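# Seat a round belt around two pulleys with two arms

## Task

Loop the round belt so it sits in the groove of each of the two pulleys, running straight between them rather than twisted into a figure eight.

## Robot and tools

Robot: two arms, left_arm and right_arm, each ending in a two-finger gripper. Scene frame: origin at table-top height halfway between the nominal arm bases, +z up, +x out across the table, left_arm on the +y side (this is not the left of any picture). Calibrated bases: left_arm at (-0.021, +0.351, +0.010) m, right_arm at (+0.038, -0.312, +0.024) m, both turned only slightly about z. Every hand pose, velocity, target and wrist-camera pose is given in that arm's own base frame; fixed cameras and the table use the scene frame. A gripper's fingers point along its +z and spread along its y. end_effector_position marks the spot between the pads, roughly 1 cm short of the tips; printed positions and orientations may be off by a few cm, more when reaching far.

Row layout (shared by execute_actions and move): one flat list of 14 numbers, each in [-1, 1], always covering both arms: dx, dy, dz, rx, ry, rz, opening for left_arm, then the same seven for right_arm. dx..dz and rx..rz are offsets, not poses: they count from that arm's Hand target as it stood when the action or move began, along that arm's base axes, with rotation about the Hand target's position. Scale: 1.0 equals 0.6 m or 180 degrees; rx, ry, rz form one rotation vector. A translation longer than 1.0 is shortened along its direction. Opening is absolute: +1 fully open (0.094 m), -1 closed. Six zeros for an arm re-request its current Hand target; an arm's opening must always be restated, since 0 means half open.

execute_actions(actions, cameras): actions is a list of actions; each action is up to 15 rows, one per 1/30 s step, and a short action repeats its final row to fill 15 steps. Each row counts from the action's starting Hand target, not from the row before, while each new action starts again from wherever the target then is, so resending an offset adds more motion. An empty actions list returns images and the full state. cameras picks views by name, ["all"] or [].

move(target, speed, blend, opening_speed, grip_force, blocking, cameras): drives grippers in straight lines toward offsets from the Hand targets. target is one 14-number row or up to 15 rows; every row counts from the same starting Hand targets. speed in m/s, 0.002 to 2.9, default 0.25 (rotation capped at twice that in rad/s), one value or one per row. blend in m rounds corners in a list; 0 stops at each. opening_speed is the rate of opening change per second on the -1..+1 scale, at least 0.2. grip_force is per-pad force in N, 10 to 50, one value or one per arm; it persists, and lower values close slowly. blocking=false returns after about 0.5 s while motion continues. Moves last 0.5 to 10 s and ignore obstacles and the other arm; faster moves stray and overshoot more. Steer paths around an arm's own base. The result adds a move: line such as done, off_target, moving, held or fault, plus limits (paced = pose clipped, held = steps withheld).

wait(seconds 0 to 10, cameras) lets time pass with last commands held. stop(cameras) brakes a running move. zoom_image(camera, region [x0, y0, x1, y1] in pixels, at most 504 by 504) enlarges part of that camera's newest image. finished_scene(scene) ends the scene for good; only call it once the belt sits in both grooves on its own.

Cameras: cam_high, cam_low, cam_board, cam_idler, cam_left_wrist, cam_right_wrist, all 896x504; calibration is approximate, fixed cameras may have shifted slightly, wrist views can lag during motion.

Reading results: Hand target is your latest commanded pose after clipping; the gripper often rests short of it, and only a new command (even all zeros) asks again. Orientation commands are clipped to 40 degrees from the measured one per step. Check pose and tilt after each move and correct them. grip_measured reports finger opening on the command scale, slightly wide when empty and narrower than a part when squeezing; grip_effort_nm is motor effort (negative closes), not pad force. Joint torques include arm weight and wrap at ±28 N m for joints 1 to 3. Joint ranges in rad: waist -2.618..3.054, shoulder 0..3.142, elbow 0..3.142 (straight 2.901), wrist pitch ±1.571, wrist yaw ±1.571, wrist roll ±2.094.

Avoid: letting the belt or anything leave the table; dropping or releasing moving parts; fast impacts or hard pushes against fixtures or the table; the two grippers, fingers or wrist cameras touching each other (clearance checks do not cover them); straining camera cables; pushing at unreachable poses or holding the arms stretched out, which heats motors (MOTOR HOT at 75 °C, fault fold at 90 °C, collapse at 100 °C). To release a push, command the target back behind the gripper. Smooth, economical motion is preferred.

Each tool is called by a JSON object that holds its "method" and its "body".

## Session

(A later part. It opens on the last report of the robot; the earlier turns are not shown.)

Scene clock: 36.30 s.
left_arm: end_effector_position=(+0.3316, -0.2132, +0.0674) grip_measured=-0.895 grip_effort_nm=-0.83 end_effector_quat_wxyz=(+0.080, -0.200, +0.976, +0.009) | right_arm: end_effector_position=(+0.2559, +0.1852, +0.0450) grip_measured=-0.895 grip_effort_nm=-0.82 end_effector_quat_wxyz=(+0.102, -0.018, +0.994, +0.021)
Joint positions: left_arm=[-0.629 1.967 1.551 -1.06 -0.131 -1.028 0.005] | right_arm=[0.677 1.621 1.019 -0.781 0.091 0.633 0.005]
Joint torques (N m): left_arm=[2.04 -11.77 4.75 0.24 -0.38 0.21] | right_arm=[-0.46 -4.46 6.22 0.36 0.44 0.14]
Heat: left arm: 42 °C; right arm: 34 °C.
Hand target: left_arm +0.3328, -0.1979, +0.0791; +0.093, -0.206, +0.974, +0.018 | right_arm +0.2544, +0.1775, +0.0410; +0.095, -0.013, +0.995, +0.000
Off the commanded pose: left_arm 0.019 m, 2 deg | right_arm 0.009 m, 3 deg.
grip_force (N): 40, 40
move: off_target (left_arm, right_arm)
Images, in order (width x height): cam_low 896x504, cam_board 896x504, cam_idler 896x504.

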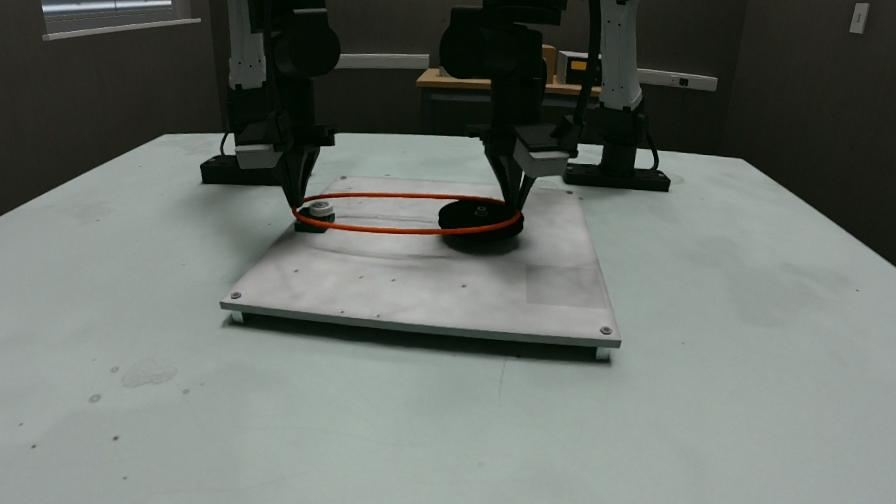

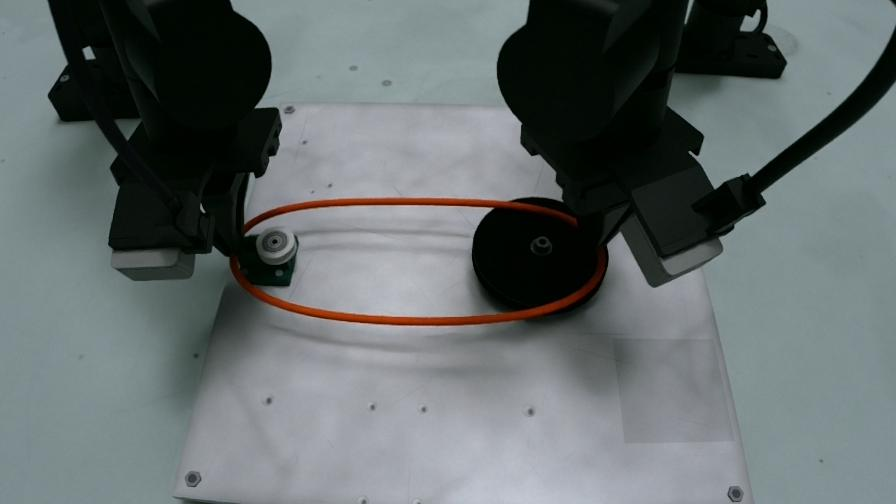

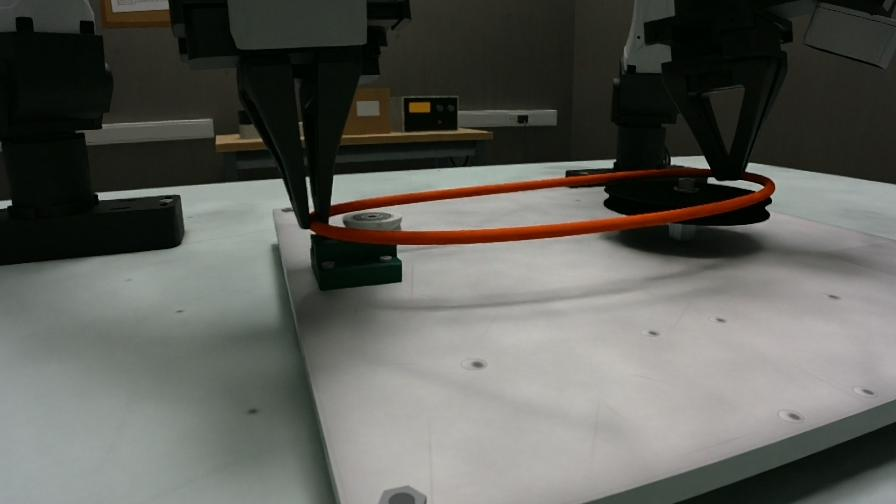

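{"method": "move", "body": {"target": [[0,0,0,0,0,0,-1,0.0,-0.003,-0.016,0,0,0,-1],[0,0,0,0,0,0,-1,0.0,-0.003,-0.016,0,0,0,-0.72]], "speed": 0.05, "opening_speed": 0.3, "cameras": ["cam_idler","cam_board"]}}

{"method": "zoom_image", "body": {"camera": "cam_idler", "region": [230, 130, 530, 310]}}

Scene clock: 38.97 s.
left_arm: end_effector_position=(+0.3316, -0.2132, +0.0674) grip_measured=-0.895 grip_effort_nm=-0.83 end_effector_quat_wxyz=(+0.080, -0.200, +0.977, +0.009) | right_arm: end_effector_position=(+0.2589, +0.1876, +0.0400) grip_measured=-0.721 grip_effort_nm=0.08 end_effector_quat_wxyz=(+0.106, -0.017, +0.994, +0.025)
Joint positions: left_arm=[-0.629 1.967 1.551 -1.06 -0.131 -1.026 0.005] | right_arm=[0.677 1.634 1.009 -0.747 0.091 0.633 0.013]
Joint torques (N m): left_arm=[2.04 -11.78 4.74 0.24 -0.38 0.2] | right_arm=[-0.76 -4.66 4.6 0.51 0.46 0.17]
Heat: left arm: 43 °C; right arm: 34 °C.
Hand target: left_arm +0.3328, -0.1979, +0.0791; +0.093, -0.206, +0.974, +0.018 | right_arm +0.2544, +0.1756, +0.0313; +0.095, -0.013, +0.995, +0.000
Off the commanded pose: left_arm 0.019 m, 2 deg | right_arm 0.015 m, 3 deg.
grip_force (N): 40, 40
move: off_target (left_arm, right_arm); target 2's new opening was sent with right_arm's hand 0.015 m and 3 deg from that target
Images, in order (width x height): cam_board 896x504, cam_idler 896x504.

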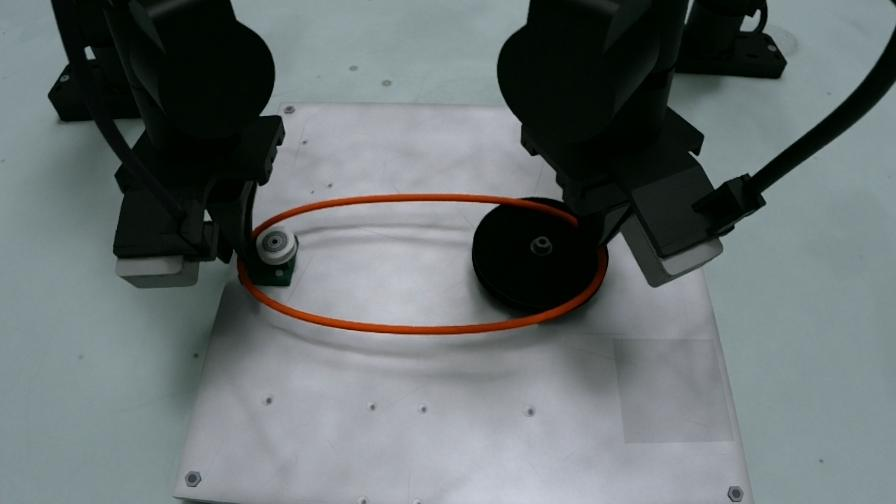

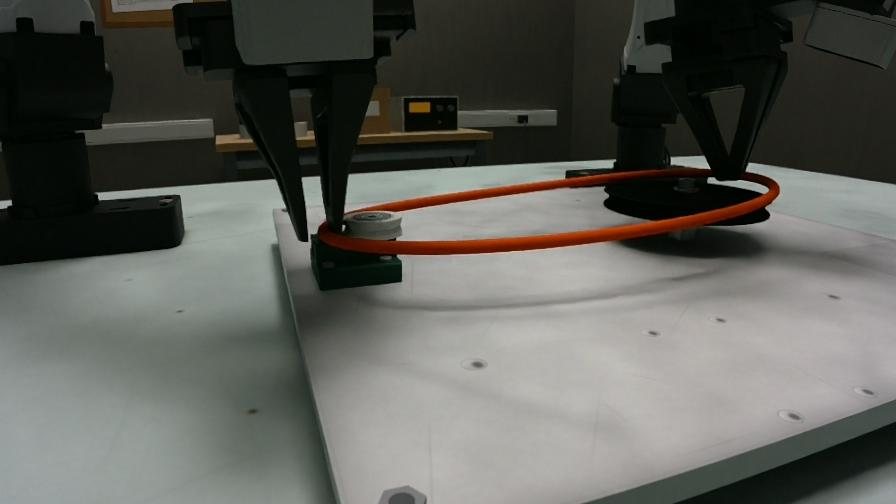

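Scaled by 1.680 from the camera's 896x504 image, which has a finer 1280x720 frame.

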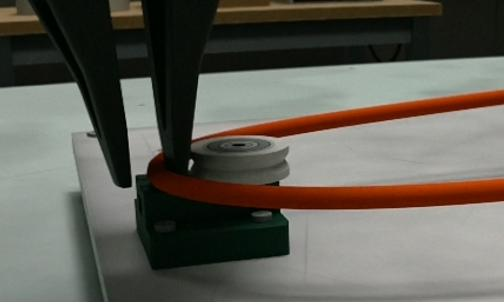

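{"method": "move", "body": {"target": [[0.0,0.025,-0.005,0,0,0,-1,0,0.003,0.003,0,0,0,-0.72],[0.0,0.03,-0.005,0,0,0.0,-1,0,-0.004,0.01,0,0,0,-0.72],[0.0,0.035,-0.005,0,0,0.0,-1,0,-0.01,0.07,0,0,0,-0.72]], "speed": 0.06, "cameras": ["cam_idler","cam_board","cam_low"]}}

{"method": "zoom_image", "body": {"camera": "cam_idler", "region": [330, 130, 830, 310]}}

{"method": "zoom_image", "body": {"camera": "cam_idler", "region": [280, 180, 480, 300]}}

Scene clock: 42.00 s.
left_arm: end_effector_position=(+0.3323, -0.1990, +0.0664) grip_measured=-0.895 grip_effort_nm=-0.83 end_effector_quat_wxyz=(+0.080, -0.197, +0.977, -0.003) | right_arm: end_effector_position=(+0.2552, +0.1868, +0.0633) grip_measured=-0.721 grip_effort_nm=0.07 end_effector_quat_wxyz=(+0.094, -0.018, +0.995, +0.025)
Joint positions: left_arm=[-0.589 1.921 1.482 -1.014 -0.11 -0.98 0.005] | right_arm=[0.673 1.606 1.082 -0.866 0.074 0.629 0.013]
Joint torques (N m): left_arm=[2.78 -11.19 4.63 0.17 -0.53 0.23] | right_arm=[-1.94 -7.71 7.17 -0.09 0.53 -0.04]
Motor temperatures (°C): left_arm=[26 44 32 30 25 25 28] | right_arm=[26 35 31 29 24 27 26]
Heat: left arm: 44 °C; right arm: 35 °C.
Hand target: left_arm +0.3328, -0.1769, +0.0760; +0.093, -0.206, +0.974, +0.018 | right_arm +0.2543, +0.1696, +0.0733; +0.095, -0.013, +0.995, +0.000
Off the commanded pose: left_arm 0.024 m, 3 deg | right_arm 0.020 m, 3 deg.
grip_force (N): 40, 40
move: off_target (left_arm, right_arm)
Images, in order (width x height): cam_low 896x504, cam_board 896x504, cam_idler 896x504.

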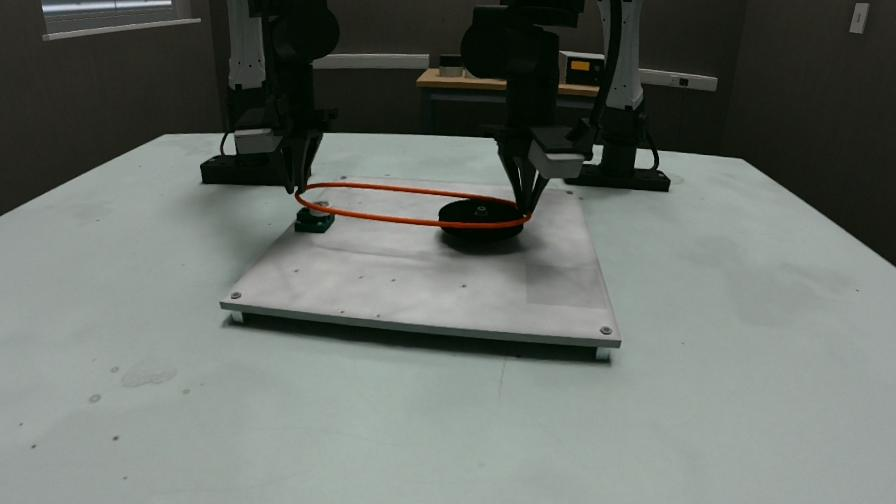

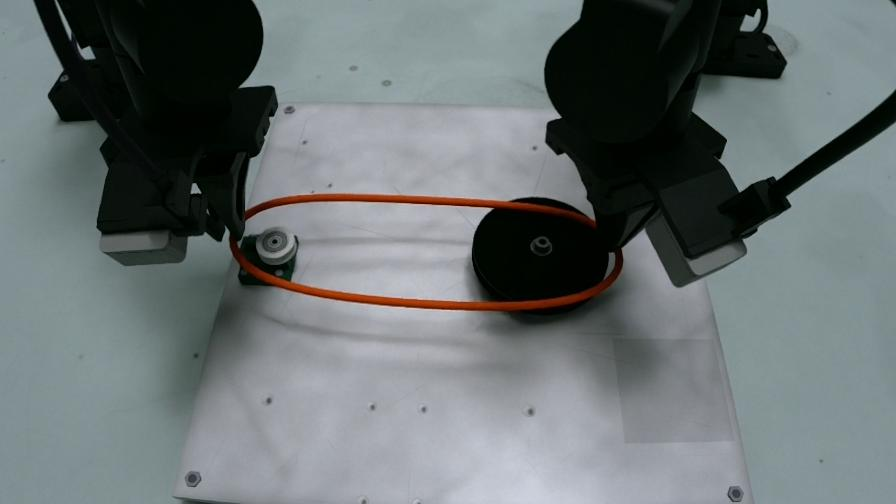

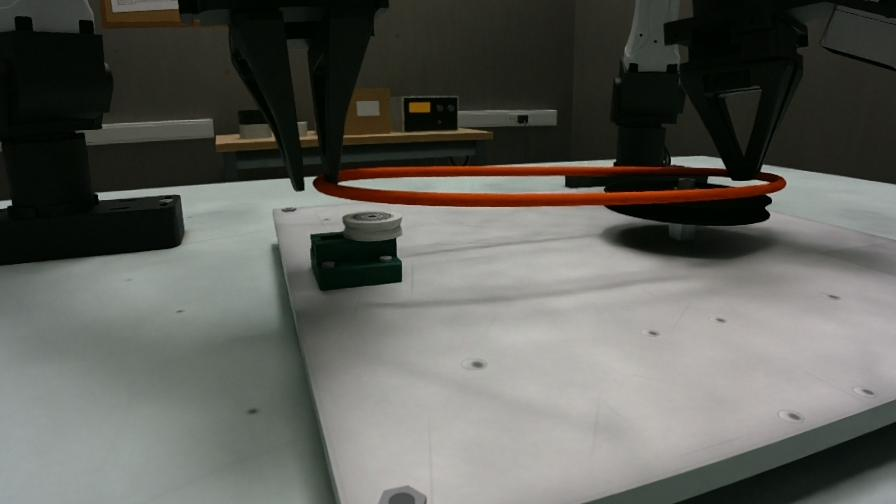

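Scaled by 1.008 from the camera's 896x504 image, which has a finer 1280x720 frame.

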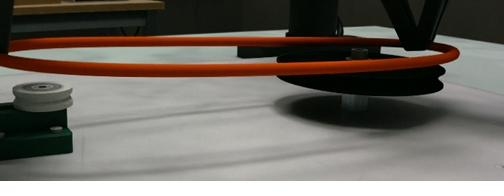

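Scaled by 2.520 from the camera's 896x504 image, which has a finer 1280x720 frame.

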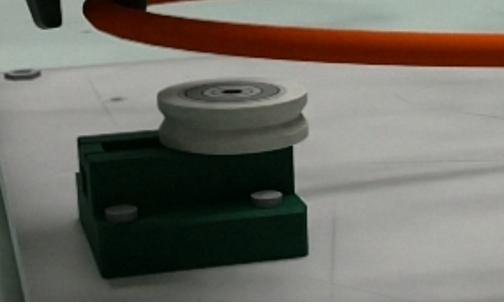

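{"method": "move", "body": {"target": [[0,-0.01,0,0,0,0,-1,0.0,0.0,0,0,0,0,-1],[0,-0.035,0,0,0,0,-1,0.0,0.006,-0.066,0,0,0,-1]], "speed": 0.06, "opening_speed": 0.6, "cameras": ["cam_idler","cam_board"]}}

{"method": "zoom_image", "body": {"camera": "cam_idler", "region": [230, 130, 530, 310]}}

Scene clock: 44.87 s.
left_arm: end_effector_position=(+0.3276, -0.2071, +0.0688) grip_measured=-0.895 grip_effort_nm=-0.82 end_effector_quat_wxyz=(+0.078, -0.194, +0.978, -0.006) | right_arm: end_effector_position=(+0.2562, +0.1888, +0.0417) grip_measured=-0.893 grip_effort_nm=-0.82 end_effector_quat_wxyz=(+0.100, -0.018, +0.994, +0.033)
Joint positions: left_arm=[-0.611 1.921 1.492 -1.025 -0.105 -0.997 0.005] | right_arm=[0.673 1.625 1.009 -0.755 0.069 0.629 0.005]
Joint torques (N m): left_arm=[0.43 -7.79 8.68 0.08 -0.63 -0.11] | right_arm=[-1.02 -4.77 4.66 0.45 0.62 0.08]
Heat: left arm: 44 °C; right arm: 35 °C.
Hand target: left_arm +0.3328, -0.1979, +0.0760; +0.093, -0.206, +0.974, +0.018 | right_arm +0.2544, +0.1733, +0.0337; +0.095, -0.013, +0.995, +0.000
Off the commanded pose: left_arm 0.013 m, 3 deg | right_arm 0.018 m, 4 deg.
grip_force (N): 40, 40
move: off_target (left_arm, right_arm)
Images, in order (width x height): cam_board 896x504, cam_idler 896x504.

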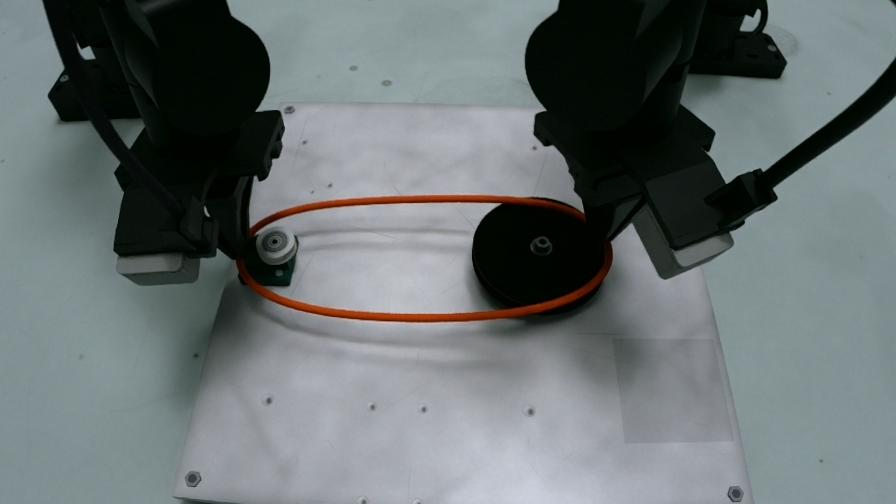

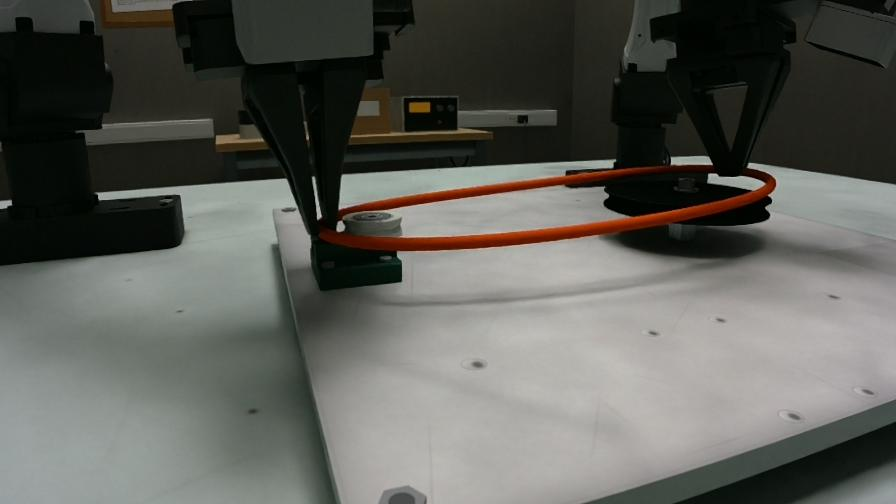

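Scaled by 1.680 from the camera's 896x504 image, which has a finer 1280x720 frame.

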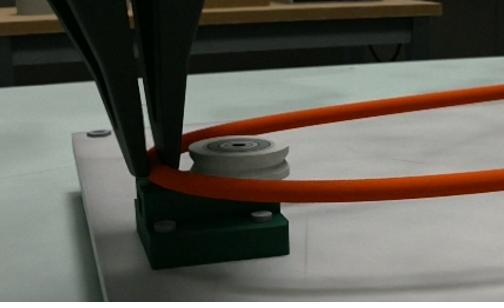

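{"method": "move", "body": {"target": [[0,0,0,0,0,0,-1,0.0,0.003,0,0,0,0,-0.65],[0,-0.04,0,0,0,0,-1,0.0,0.006,0.004,0,0,0,-0.65]], "speed": 0.06, "opening_speed": 0.4, "cameras": ["cam_idler","cam_board"]}}

{"method": "zoom_image", "body": {"camera": "cam_idler", "region": [230, 130, 530, 310]}}

Scene clock: 48.40 s.
left_arm: end_effector_position=(+0.3259, -0.2235, +0.0678) grip_measured=-0.895 grip_effort_nm=-0.83 end_effector_quat_wxyz=(+0.077, -0.197, +0.977, +0.009) | right_arm: end_effector_position=(+0.2567, +0.1863, +0.0416) grip_measured=-0.651 grip_effort_nm=0.08 end_effector_quat_wxyz=(+0.102, -0.017, +0.994, +0.026)
Joint positions: left_arm=[-0.657 1.978 1.568 -1.074 -0.128 -1.049 0.005] | right_arm=[0.673 1.625 1.009 -0.76 0.082 0.63 0.016]
Joint torques (N m): left_arm=[-0.08 -8.12 8.98 0.2 -0.45 -0.11] | right_arm=[-0.21 -4.31 5.81 0.4 0.49 0.18]
Heat: left arm: 44 °C; right arm: 35 °C.
Hand target: left_arm +0.3328, -0.2219, +0.0760; +0.093, -0.206, +0.974, +0.018 | right_arm +0.2543, +0.1769, +0.0361; +0.095, -0.013, +0.995, +0.000
Off the commanded pose: left_arm 0.011 m, 2 deg | right_arm 0.011 m, 3 deg.
grip_force (N): 40, 40
move: off_target (left_arm, right_arm)
Images, in order (width x height): cam_board 896x504, cam_idler 896x504.

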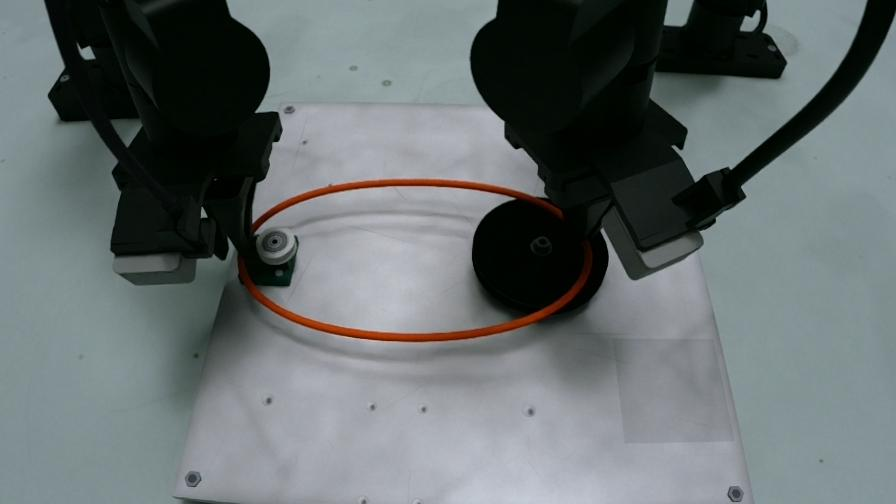

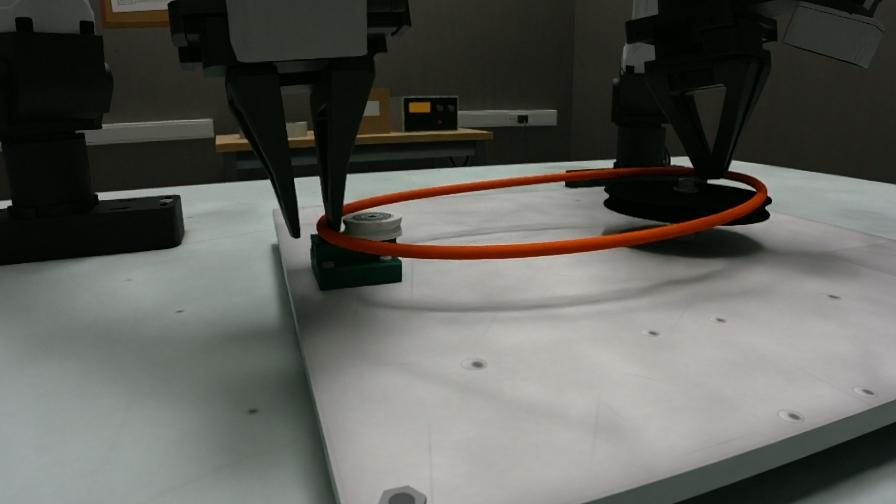

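Scaled by 1.680 from the camera's 896x504 image, which has a finer 1280x720 frame.

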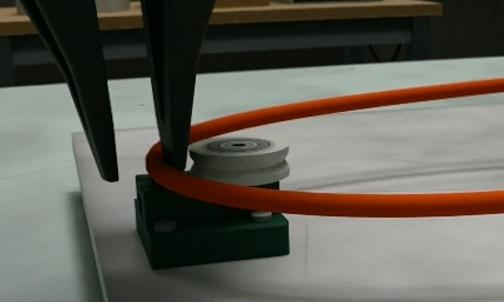

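{"method": "move", "body": {"target": [[0,-0.012,0,0,0,0,-1,0.0,0.01,0.003,0,0,0,-0.65],[0,-0.012,0,0,0,0,-1,0.0,0.01,0.08,0,0,0,-0.65]], "speed": 0.06, "cameras": ["cam_idler","cam_board"]}}

{"method": "zoom_image", "body": {"camera": "cam_idler", "region": [230, 130, 530, 310]}}

Scene clock: 51.13 s.
left_arm: end_effector_position=(+0.3259, -0.2288, +0.0675) grip_measured=-0.895 grip_effort_nm=-0.83 end_effector_quat_wxyz=(+0.076, -0.198, +0.977, +0.012) | right_arm: end_effector_position=(+0.2507, +0.1848, +0.0697) grip_measured=-0.651 grip_effort_nm=0.08 end_effector_quat_wxyz=(+0.077, -0.017, +0.997, +0.004)
Joint positions: left_arm=[-0.67 1.996 1.593 -1.088 -0.132 -1.064 0.005] | right_arm=[0.685 1.629 1.14 -0.956 0.089 0.646 0.016]
Joint torques (N m): left_arm=[-0.28 -8.24 9.03 0.21 -0.43 -0.12] | right_arm=[0.29 -7.9 7.76 0.2 0.48 0.19]
Heat: left arm: 44 °C; right arm: 35 °C.
Hand target: left_arm +0.3328, -0.2291, +0.0760; +0.093, -0.206, +0.974, +0.018 | right_arm +0.2544, +0.1828, +0.0840; +0.095, -0.013, +0.995, +0.000
Off the commanded pose: left_arm 0.011 m, 2 deg | right_arm 0.015 m, 2 deg.
grip_force (N): 40, 40
move: off_target (left_arm, right_arm)
Images, in order (width x height): cam_board 896x504, cam_idler 896x504.

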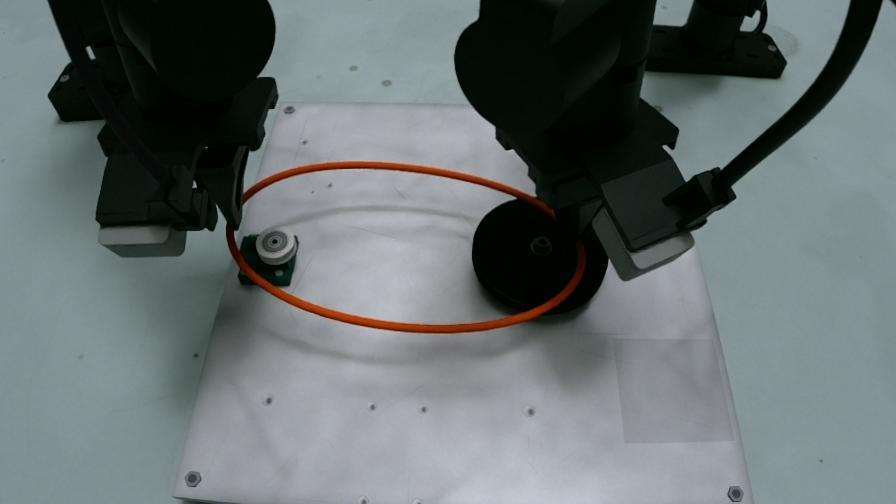

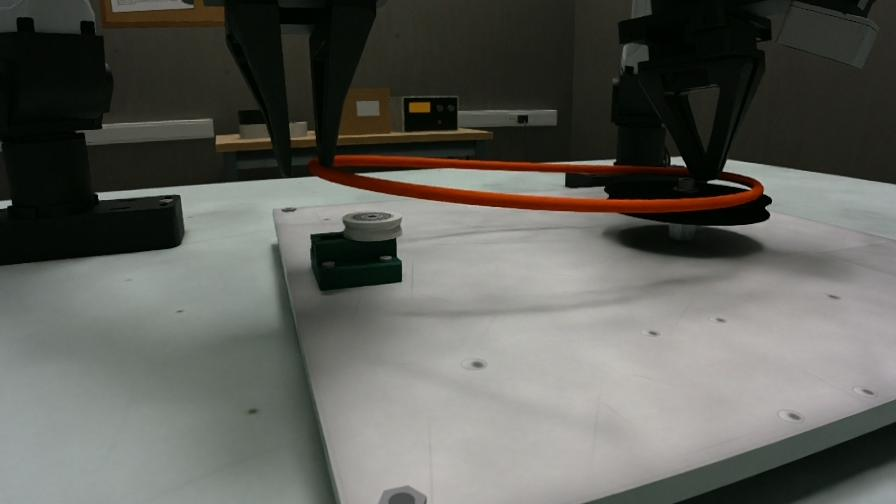

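Scaled by 1.680 from the camera's 896x504 image, which has a finer 1280x720 frame.

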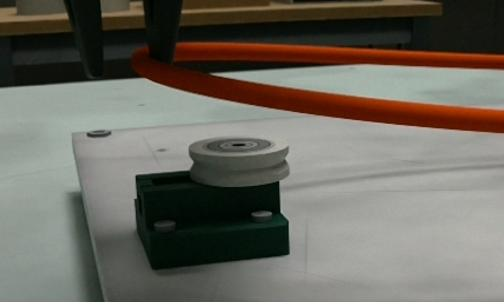

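{"method": "move", "body": {"target": [[0,0.01,0,0,0,0,-1,0,-0.005,0,0,0,0,-1],[0,0.01,0,0.06,0,0,-1,0.004,-0.009,-0.084,0,0,0,-1],[0,0,0,0.06,0,0,-1,0.004,0,-0.084,0,0,0,-0.65]], "speed": 0.06, "opening_speed": 0.6, "cameras": ["cam_idler","cam_board"]}}

{"method": "zoom_image", "body": {"camera": "cam_idler", "region": [230, 130, 530, 310]}}

Scene clock: 56.37 s.
left_arm: end_effector_position=(+0.3267, -0.2300, +0.0675) grip_measured=-0.895 grip_effort_nm=-0.83 end_effector_quat_wxyz=(+0.095, -0.188, +0.972, +0.103) | right_arm: end_effector_position=(+0.2559, +0.1866, +0.0379) grip_measured=-0.651 grip_effort_nm=0.10 end_effector_quat_wxyz=(+0.095, -0.015, +0.995, +0.016)
Joint positions: left_arm=[-0.733 2.123 1.764 -1.263 -0.277 -1.122 0.005] | right_arm=[0.681 1.65 1.024 -0.775 0.092 0.643 0.016]
Joint torques (N m): left_arm=[-0.09 -8.87 8.73 -0.09 -0.5 -0.14] | right_arm=[0.14 -4.31 5.91 0.55 0.41 0.17]
Heat: left arm: 44 °C; right arm: 36 °C.
Hand target: left_arm +0.3328, -0.2291, +0.0760; +0.112, -0.196, +0.968, +0.110 | right_arm +0.2567, +0.1829, +0.0337; +0.095, -0.013, +0.995, +0.000
Off the commanded pose: left_arm 0.011 m, 2 deg | right_arm 0.006 m, 2 deg.
grip_force (N): 40, 40
move: off_target (left_arm)
Images, in order (width x height): cam_board 896x504, cam_idler 896x504.

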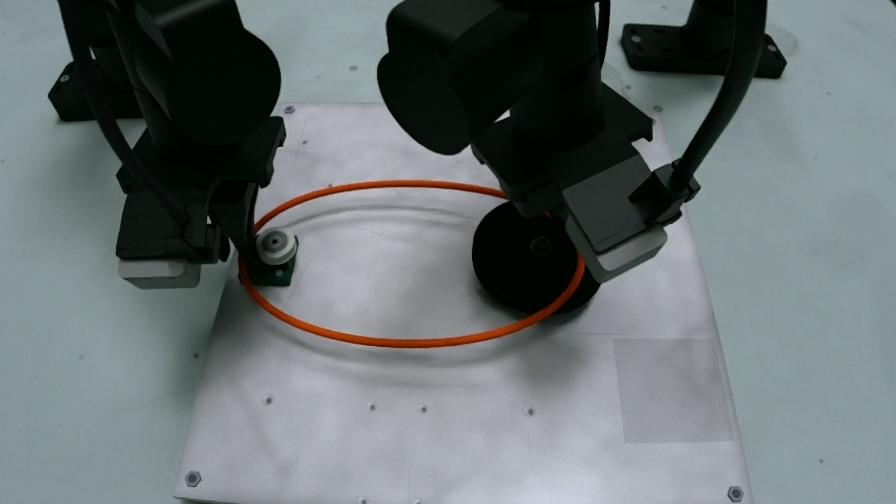

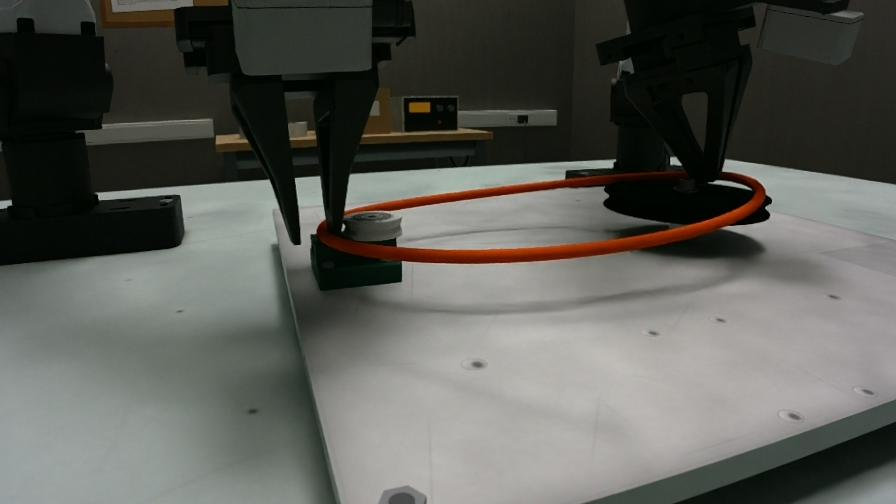

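Scaled by 1.680 from the camera's 896x504 image, which has a finer 1280x720 frame.

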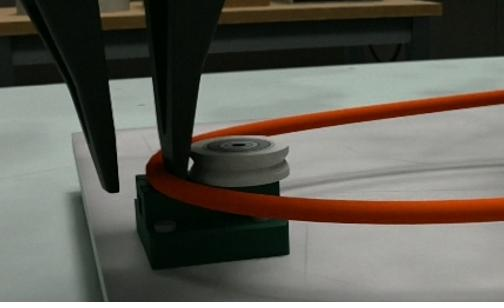

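Push left −y/down tilt further, then raise right.

{"method": "move", "body": {"target": [[0,-0.02,0,0.02,0,0,-1,0.0,0.01,0.0,0,0,0,-0.65],[0,-0.02,0,0.02,0,0,-1,0.0,0.008,0.09,0,0,0,-0.65]], "speed": 0.06, "cameras": ["cam_idler","cam_board"]}}

{"method": "zoom_image", "body": {"camera": "cam_idler", "region": [230, 130, 530, 310]}}

Scene clock: 59.23 s.
left_arm: end_effector_position=(+0.3275, -0.2395, +0.0681) grip_measured=-0.895 grip_effort_nm=-0.82 end_effector_quat_wxyz=(+0.101, -0.186, +0.968, +0.137) | right_arm: end_effector_position=(+0.2530, +0.1873, +0.0728) grip_measured=-0.651 grip_effort_nm=0.10 end_effector_quat_wxyz=(+0.079, -0.017, +0.997, -0.004)
Joint positions: left_arm=[-0.769 2.209 1.889 -1.363 -0.324 -1.166 0.005] | right_arm=[0.695 1.646 1.171 -0.978 0.105 0.655 0.016]
Joint torques (N m): left_arm=[-0.42 -9.26 8.66 -0.15 -0.48 -0.15] | right_arm=[0.01 -8.12 7.94 0.29 0.31 0.13]
Heat: left arm: 44 °C; right arm: 36 °C.
Hand target: left_arm +0.3328, -0.2412, +0.0761; +0.118, -0.193, +0.964, +0.140 | right_arm +0.2568, +0.1877, +0.0877; +0.095, -0.013, +0.995, +0.000
Off the commanded pose: left_arm 0.010 m, 2 deg | right_arm 0.015 m, 2 deg.
grip_force (N): 40, 40
move: off_target (right_arm)
Images, in order (width x height): cam_board 896x504, cam_idler 896x504.

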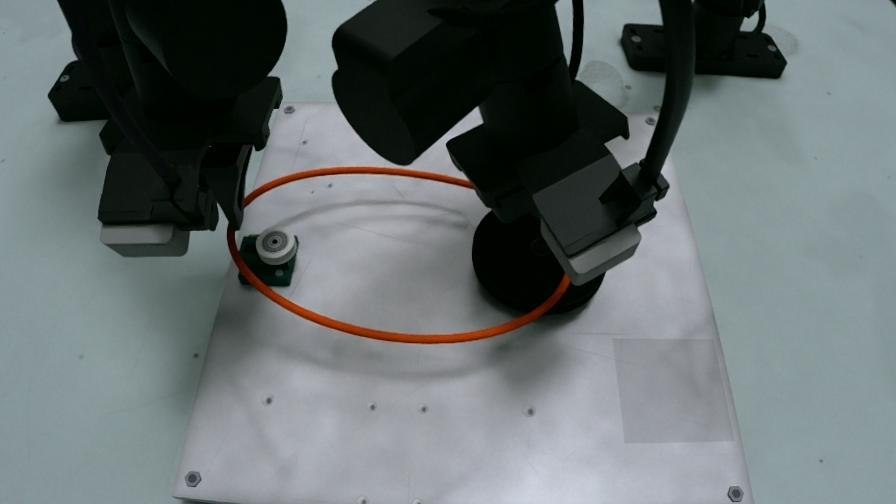

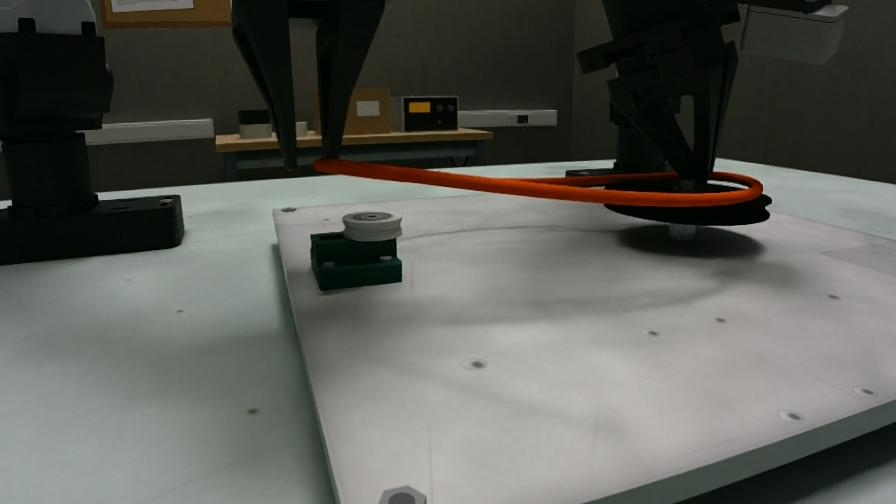

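Scaled by 1.680 from the camera's 896x504 image, which has a finer 1280x720 frame.

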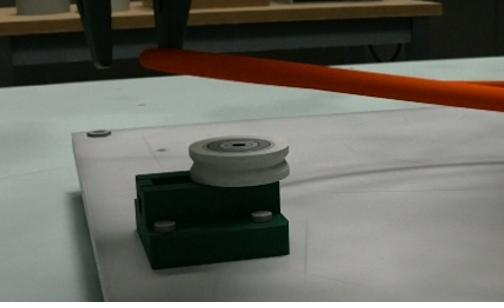

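{"method": "move", "body": {"target": [[0,0.02,0,-0.05,0,0,-1,0,-0.005,0,0,0,0,-1],[0,0.04,0,-0.07,0,0,-1,0.004,-0.012,-0.088,0,0,0,-1],[0,0.03,0,-0.07,0,0,-1,0.004,-0.008,-0.088,0,0,0,-0.65],[0,0.03,0,-0.07,0,0,-1,-0.05,0.015,-0.082,0,0,-0.22,-0.65],[0,0.03,0,-0.07,0,0,-1,-0.07,0.05,-0.082,0,0,-0.25,-0.65]], "speed": 0.07, "opening_speed": 0.6, "cameras": ["cam_idler","cam_board"]}}

{"method": "zoom_image", "body": {"camera": "cam_idler", "region": [230, 130, 530, 310]}}

Scene clock: 71.93 s.
left_arm: end_effector_position=(+0.3299, -0.2253, +0.0634) grip_measured=-0.895 grip_effort_nm=-0.83 end_effector_quat_wxyz=(+0.084, -0.200, +0.975, +0.039) | right_arm: end_effector_position=(+0.2111, +0.2146, +0.0356) grip_measured=-0.651 grip_effort_nm=0.09 end_effector_quat_wxyz=(+0.078, +0.364, +0.927, -0.033)
Joint positions: left_arm=[-0.677 2.033 1.628 -1.118 -0.18 -1.077 0.005] | right_arm=[0.891 1.755 1.142 -0.973 0.169 1.64 0.016]
Joint torques (N m): left_arm=[0.57 -11 6.63 0.23 -0.21 0.06] | right_arm=[0.12 -5.46 7.32 0.04 0.41 0.27]
Heat: left arm: 46 °C; right arm: 36 °C.
Hand target: left_arm +0.3328, -0.2231, +0.0760; +0.096, -0.204, +0.974, +0.033 | right_arm +0.2153, +0.2166, +0.0385; +0.088, +0.367, +0.925, -0.036 (not the last commanded pose)
Off the commanded pose: left_arm 0.013 m, 2 deg | right_arm 0.006 m, 1 deg.
grip_force (N): 40, 40
move: off_target (left_arm; path cut at 10 s); path passed 4 of 5 targets
Images, in order (width x height): cam_board 896x504, cam_idler 896x504.

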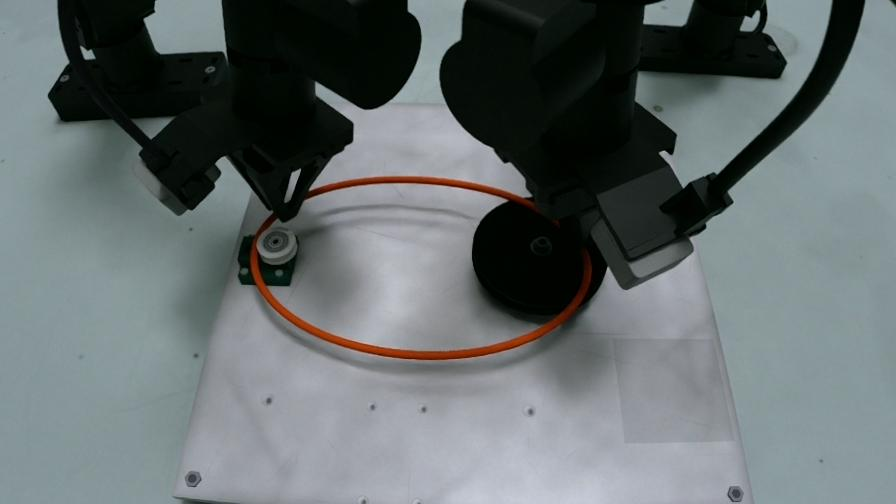

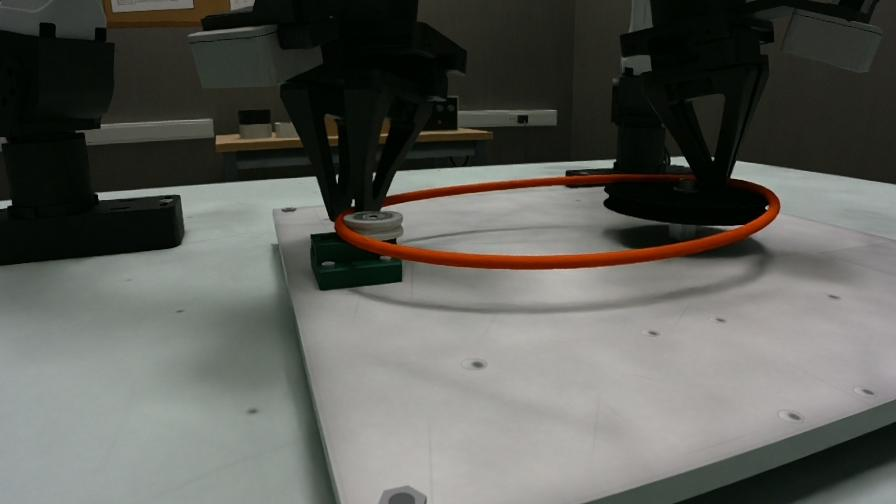

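Scaled by 1.680 from the camera's 896x504 image, which has a finer 1280x720 frame.

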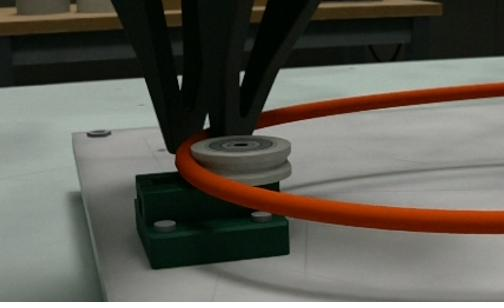

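{"method": "move", "body": {"target": [[0,0.0,0,0,0,0,-1,0.0,0.0,-0.015,0,0,0,-0.65],[0,0.05,-0.01,0,0,0,-1,0.0,0.01,-0.013,0,0,0,-0.65]], "speed": 0.06, "cameras": ["cam_idler","cam_board"]}}

{"method": "zoom_image", "body": {"camera": "cam_idler", "region": [230, 130, 530, 310]}}

Scene clock: 74.60 s.
left_arm: end_effector_position=(+0.3308, -0.2044, +0.0623) grip_measured=-0.895 grip_effort_nm=-0.83 end_effector_quat_wxyz=(+0.086, -0.199, +0.976, +0.030) | right_arm: end_effector_position=(+0.2102, +0.2186, +0.0292) grip_measured=-0.651 grip_effort_nm=0.09 end_effector_quat_wxyz=(+0.077, +0.365, +0.927, -0.037)
Joint positions: left_arm=[-0.629 1.97 1.533 -1.061 -0.168 -1.025 0.005] | right_arm=[0.902 1.783 1.148 -0.963 0.169 1.654 0.016]
Joint torques (N m): left_arm=[1.92 -11.03 4.46 0.35 -0.27 0.2] | right_arm=[0.21 -5.33 7.16 0.14 0.42 0.25]
Heat: left arm: 47 °C; right arm: 36 °C.
Hand target: left_arm +0.3328, -0.1931, +0.0700; +0.096, -0.204, +0.974, +0.033 | right_arm +0.2154, +0.2227, +0.0308; +0.088, +0.367, +0.925, -0.036
Off the commanded pose: left_arm 0.014 m, 1 deg | right_arm 0.007 m, 1 deg.
grip_force (N): 40, 40
move: off_target (left_arm)
Images, in order (width x height): cam_board 896x504, cam_idler 896x504.

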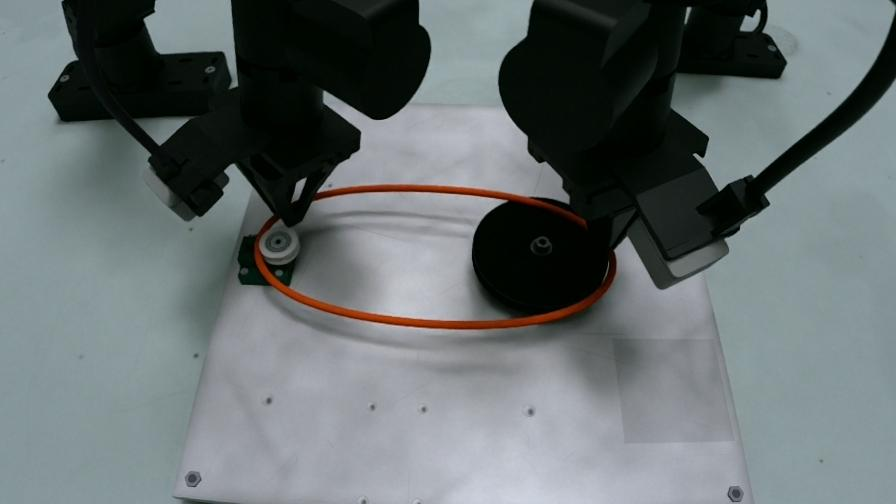

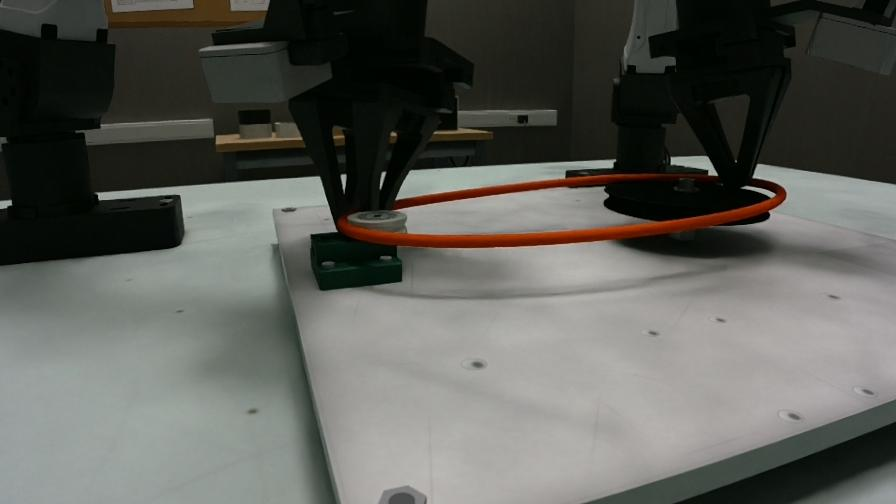

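Scaled by 1.680 from the camera's 896x504 image, which has a finer 1280x720 frame.

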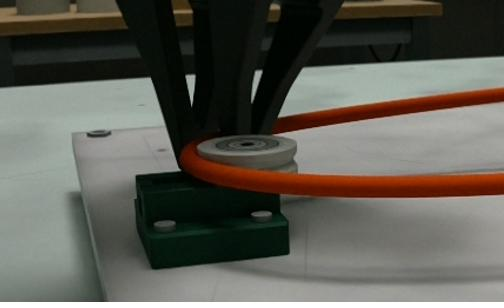

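{"method": "move", "body": {"target": [[0,0.03,0.0,0,0,0,-1,0,0,0,0,0,0,-0.65],[0,0.03,-0.025,0,0,0,-1,0,0,0,0,0,0,-0.65],[-0.045,0.025,-0.02,0,0,0.1,-1,0,0,0,0,0,0,-0.65]], "speed": 0.06, "cameras": ["cam_idler","cam_board","cam_low"]}}

{"method": "zoom_image", "body": {"camera": "cam_idler", "region": [330, 130, 830, 310]}}

{"method": "zoom_image", "body": {"camera": "cam_low", "region": [280, 130, 600, 310]}}

Scene clock: 79.97 s.
left_arm: end_effector_position=(+0.3140, -0.1940, +0.0569) grip_measured=-0.895 grip_effort_nm=-0.83 end_effector_quat_wxyz=(+0.082, -0.344, +0.935, +0.018) | right_arm: end_effector_position=(+0.2136, +0.2199, +0.0295) grip_measured=-0.651 grip_effort_nm=0.09 end_effector_quat_wxyz=(+0.084, +0.365, +0.926, -0.033)
Joint positions: left_arm=[-0.627 1.91 1.429 -1.027 -0.157 -1.327 0.005] | right_arm=[0.902 1.783 1.148 -0.951 0.18 1.655 0.016]
Joint torques (N m): left_arm=[0.16 -9.37 3.89 -0.02 -0.58 -0.18] | right_arm=[0.14 -5.29 7.05 0.02 0.3 0.18]
Heat: left arm: 47 °C; right arm: 36 °C.
Hand target: left_arm +0.3058, -0.1781, +0.0580; +0.089, -0.354, +0.930, +0.048 | right_arm +0.2154, +0.2227, +0.0308; +0.088, +0.367, +0.925, -0.036
Off the commanded pose: left_arm 0.018 m, 4 deg | right_arm 0.004 m, 1 deg.
grip_force (N): 40, 40
move: off_target (left_arm)
Images, in order (width x height): cam_low 896x504, cam_board 896x504, cam_idler 896x504.

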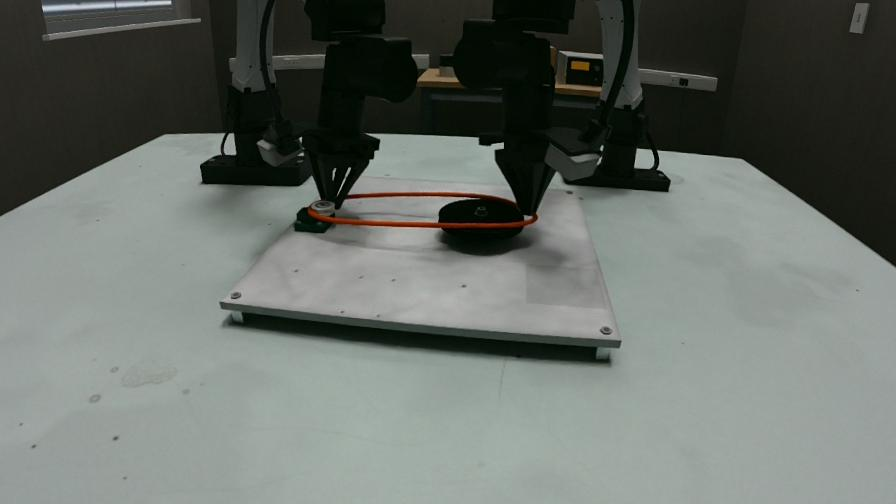

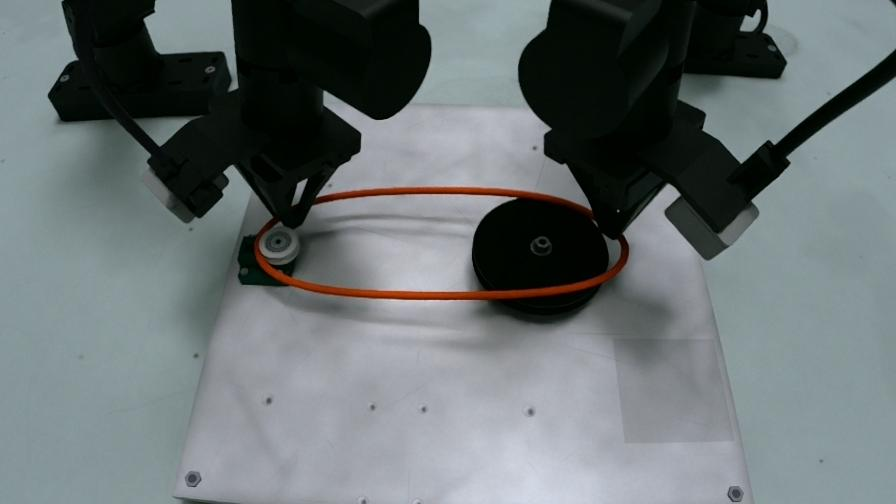

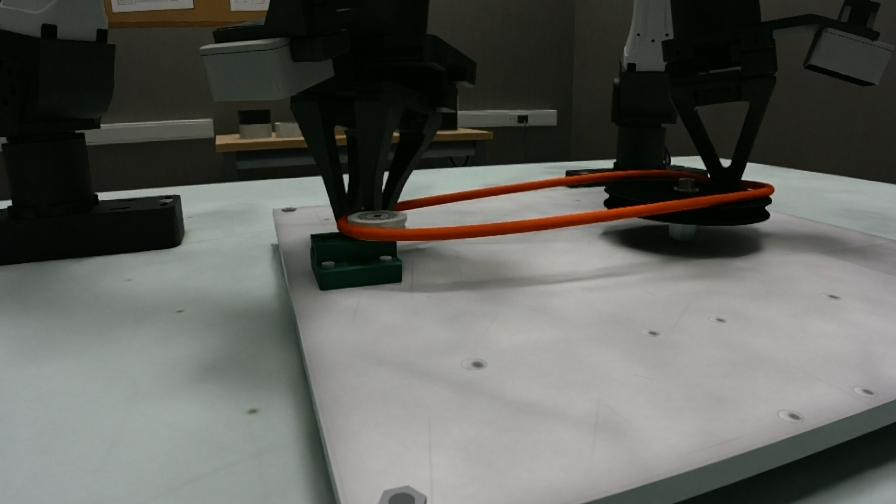

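Scaled by 1.008 from the camera's 896x504 image, which has a finer 1280x720 frame.

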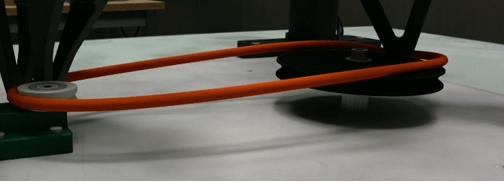

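Scaled by 1.575 from the camera's 896x504 image, which has a finer 1280x720 frame.

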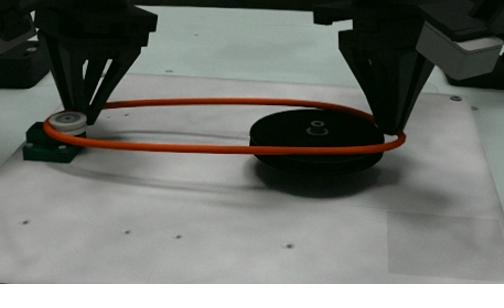

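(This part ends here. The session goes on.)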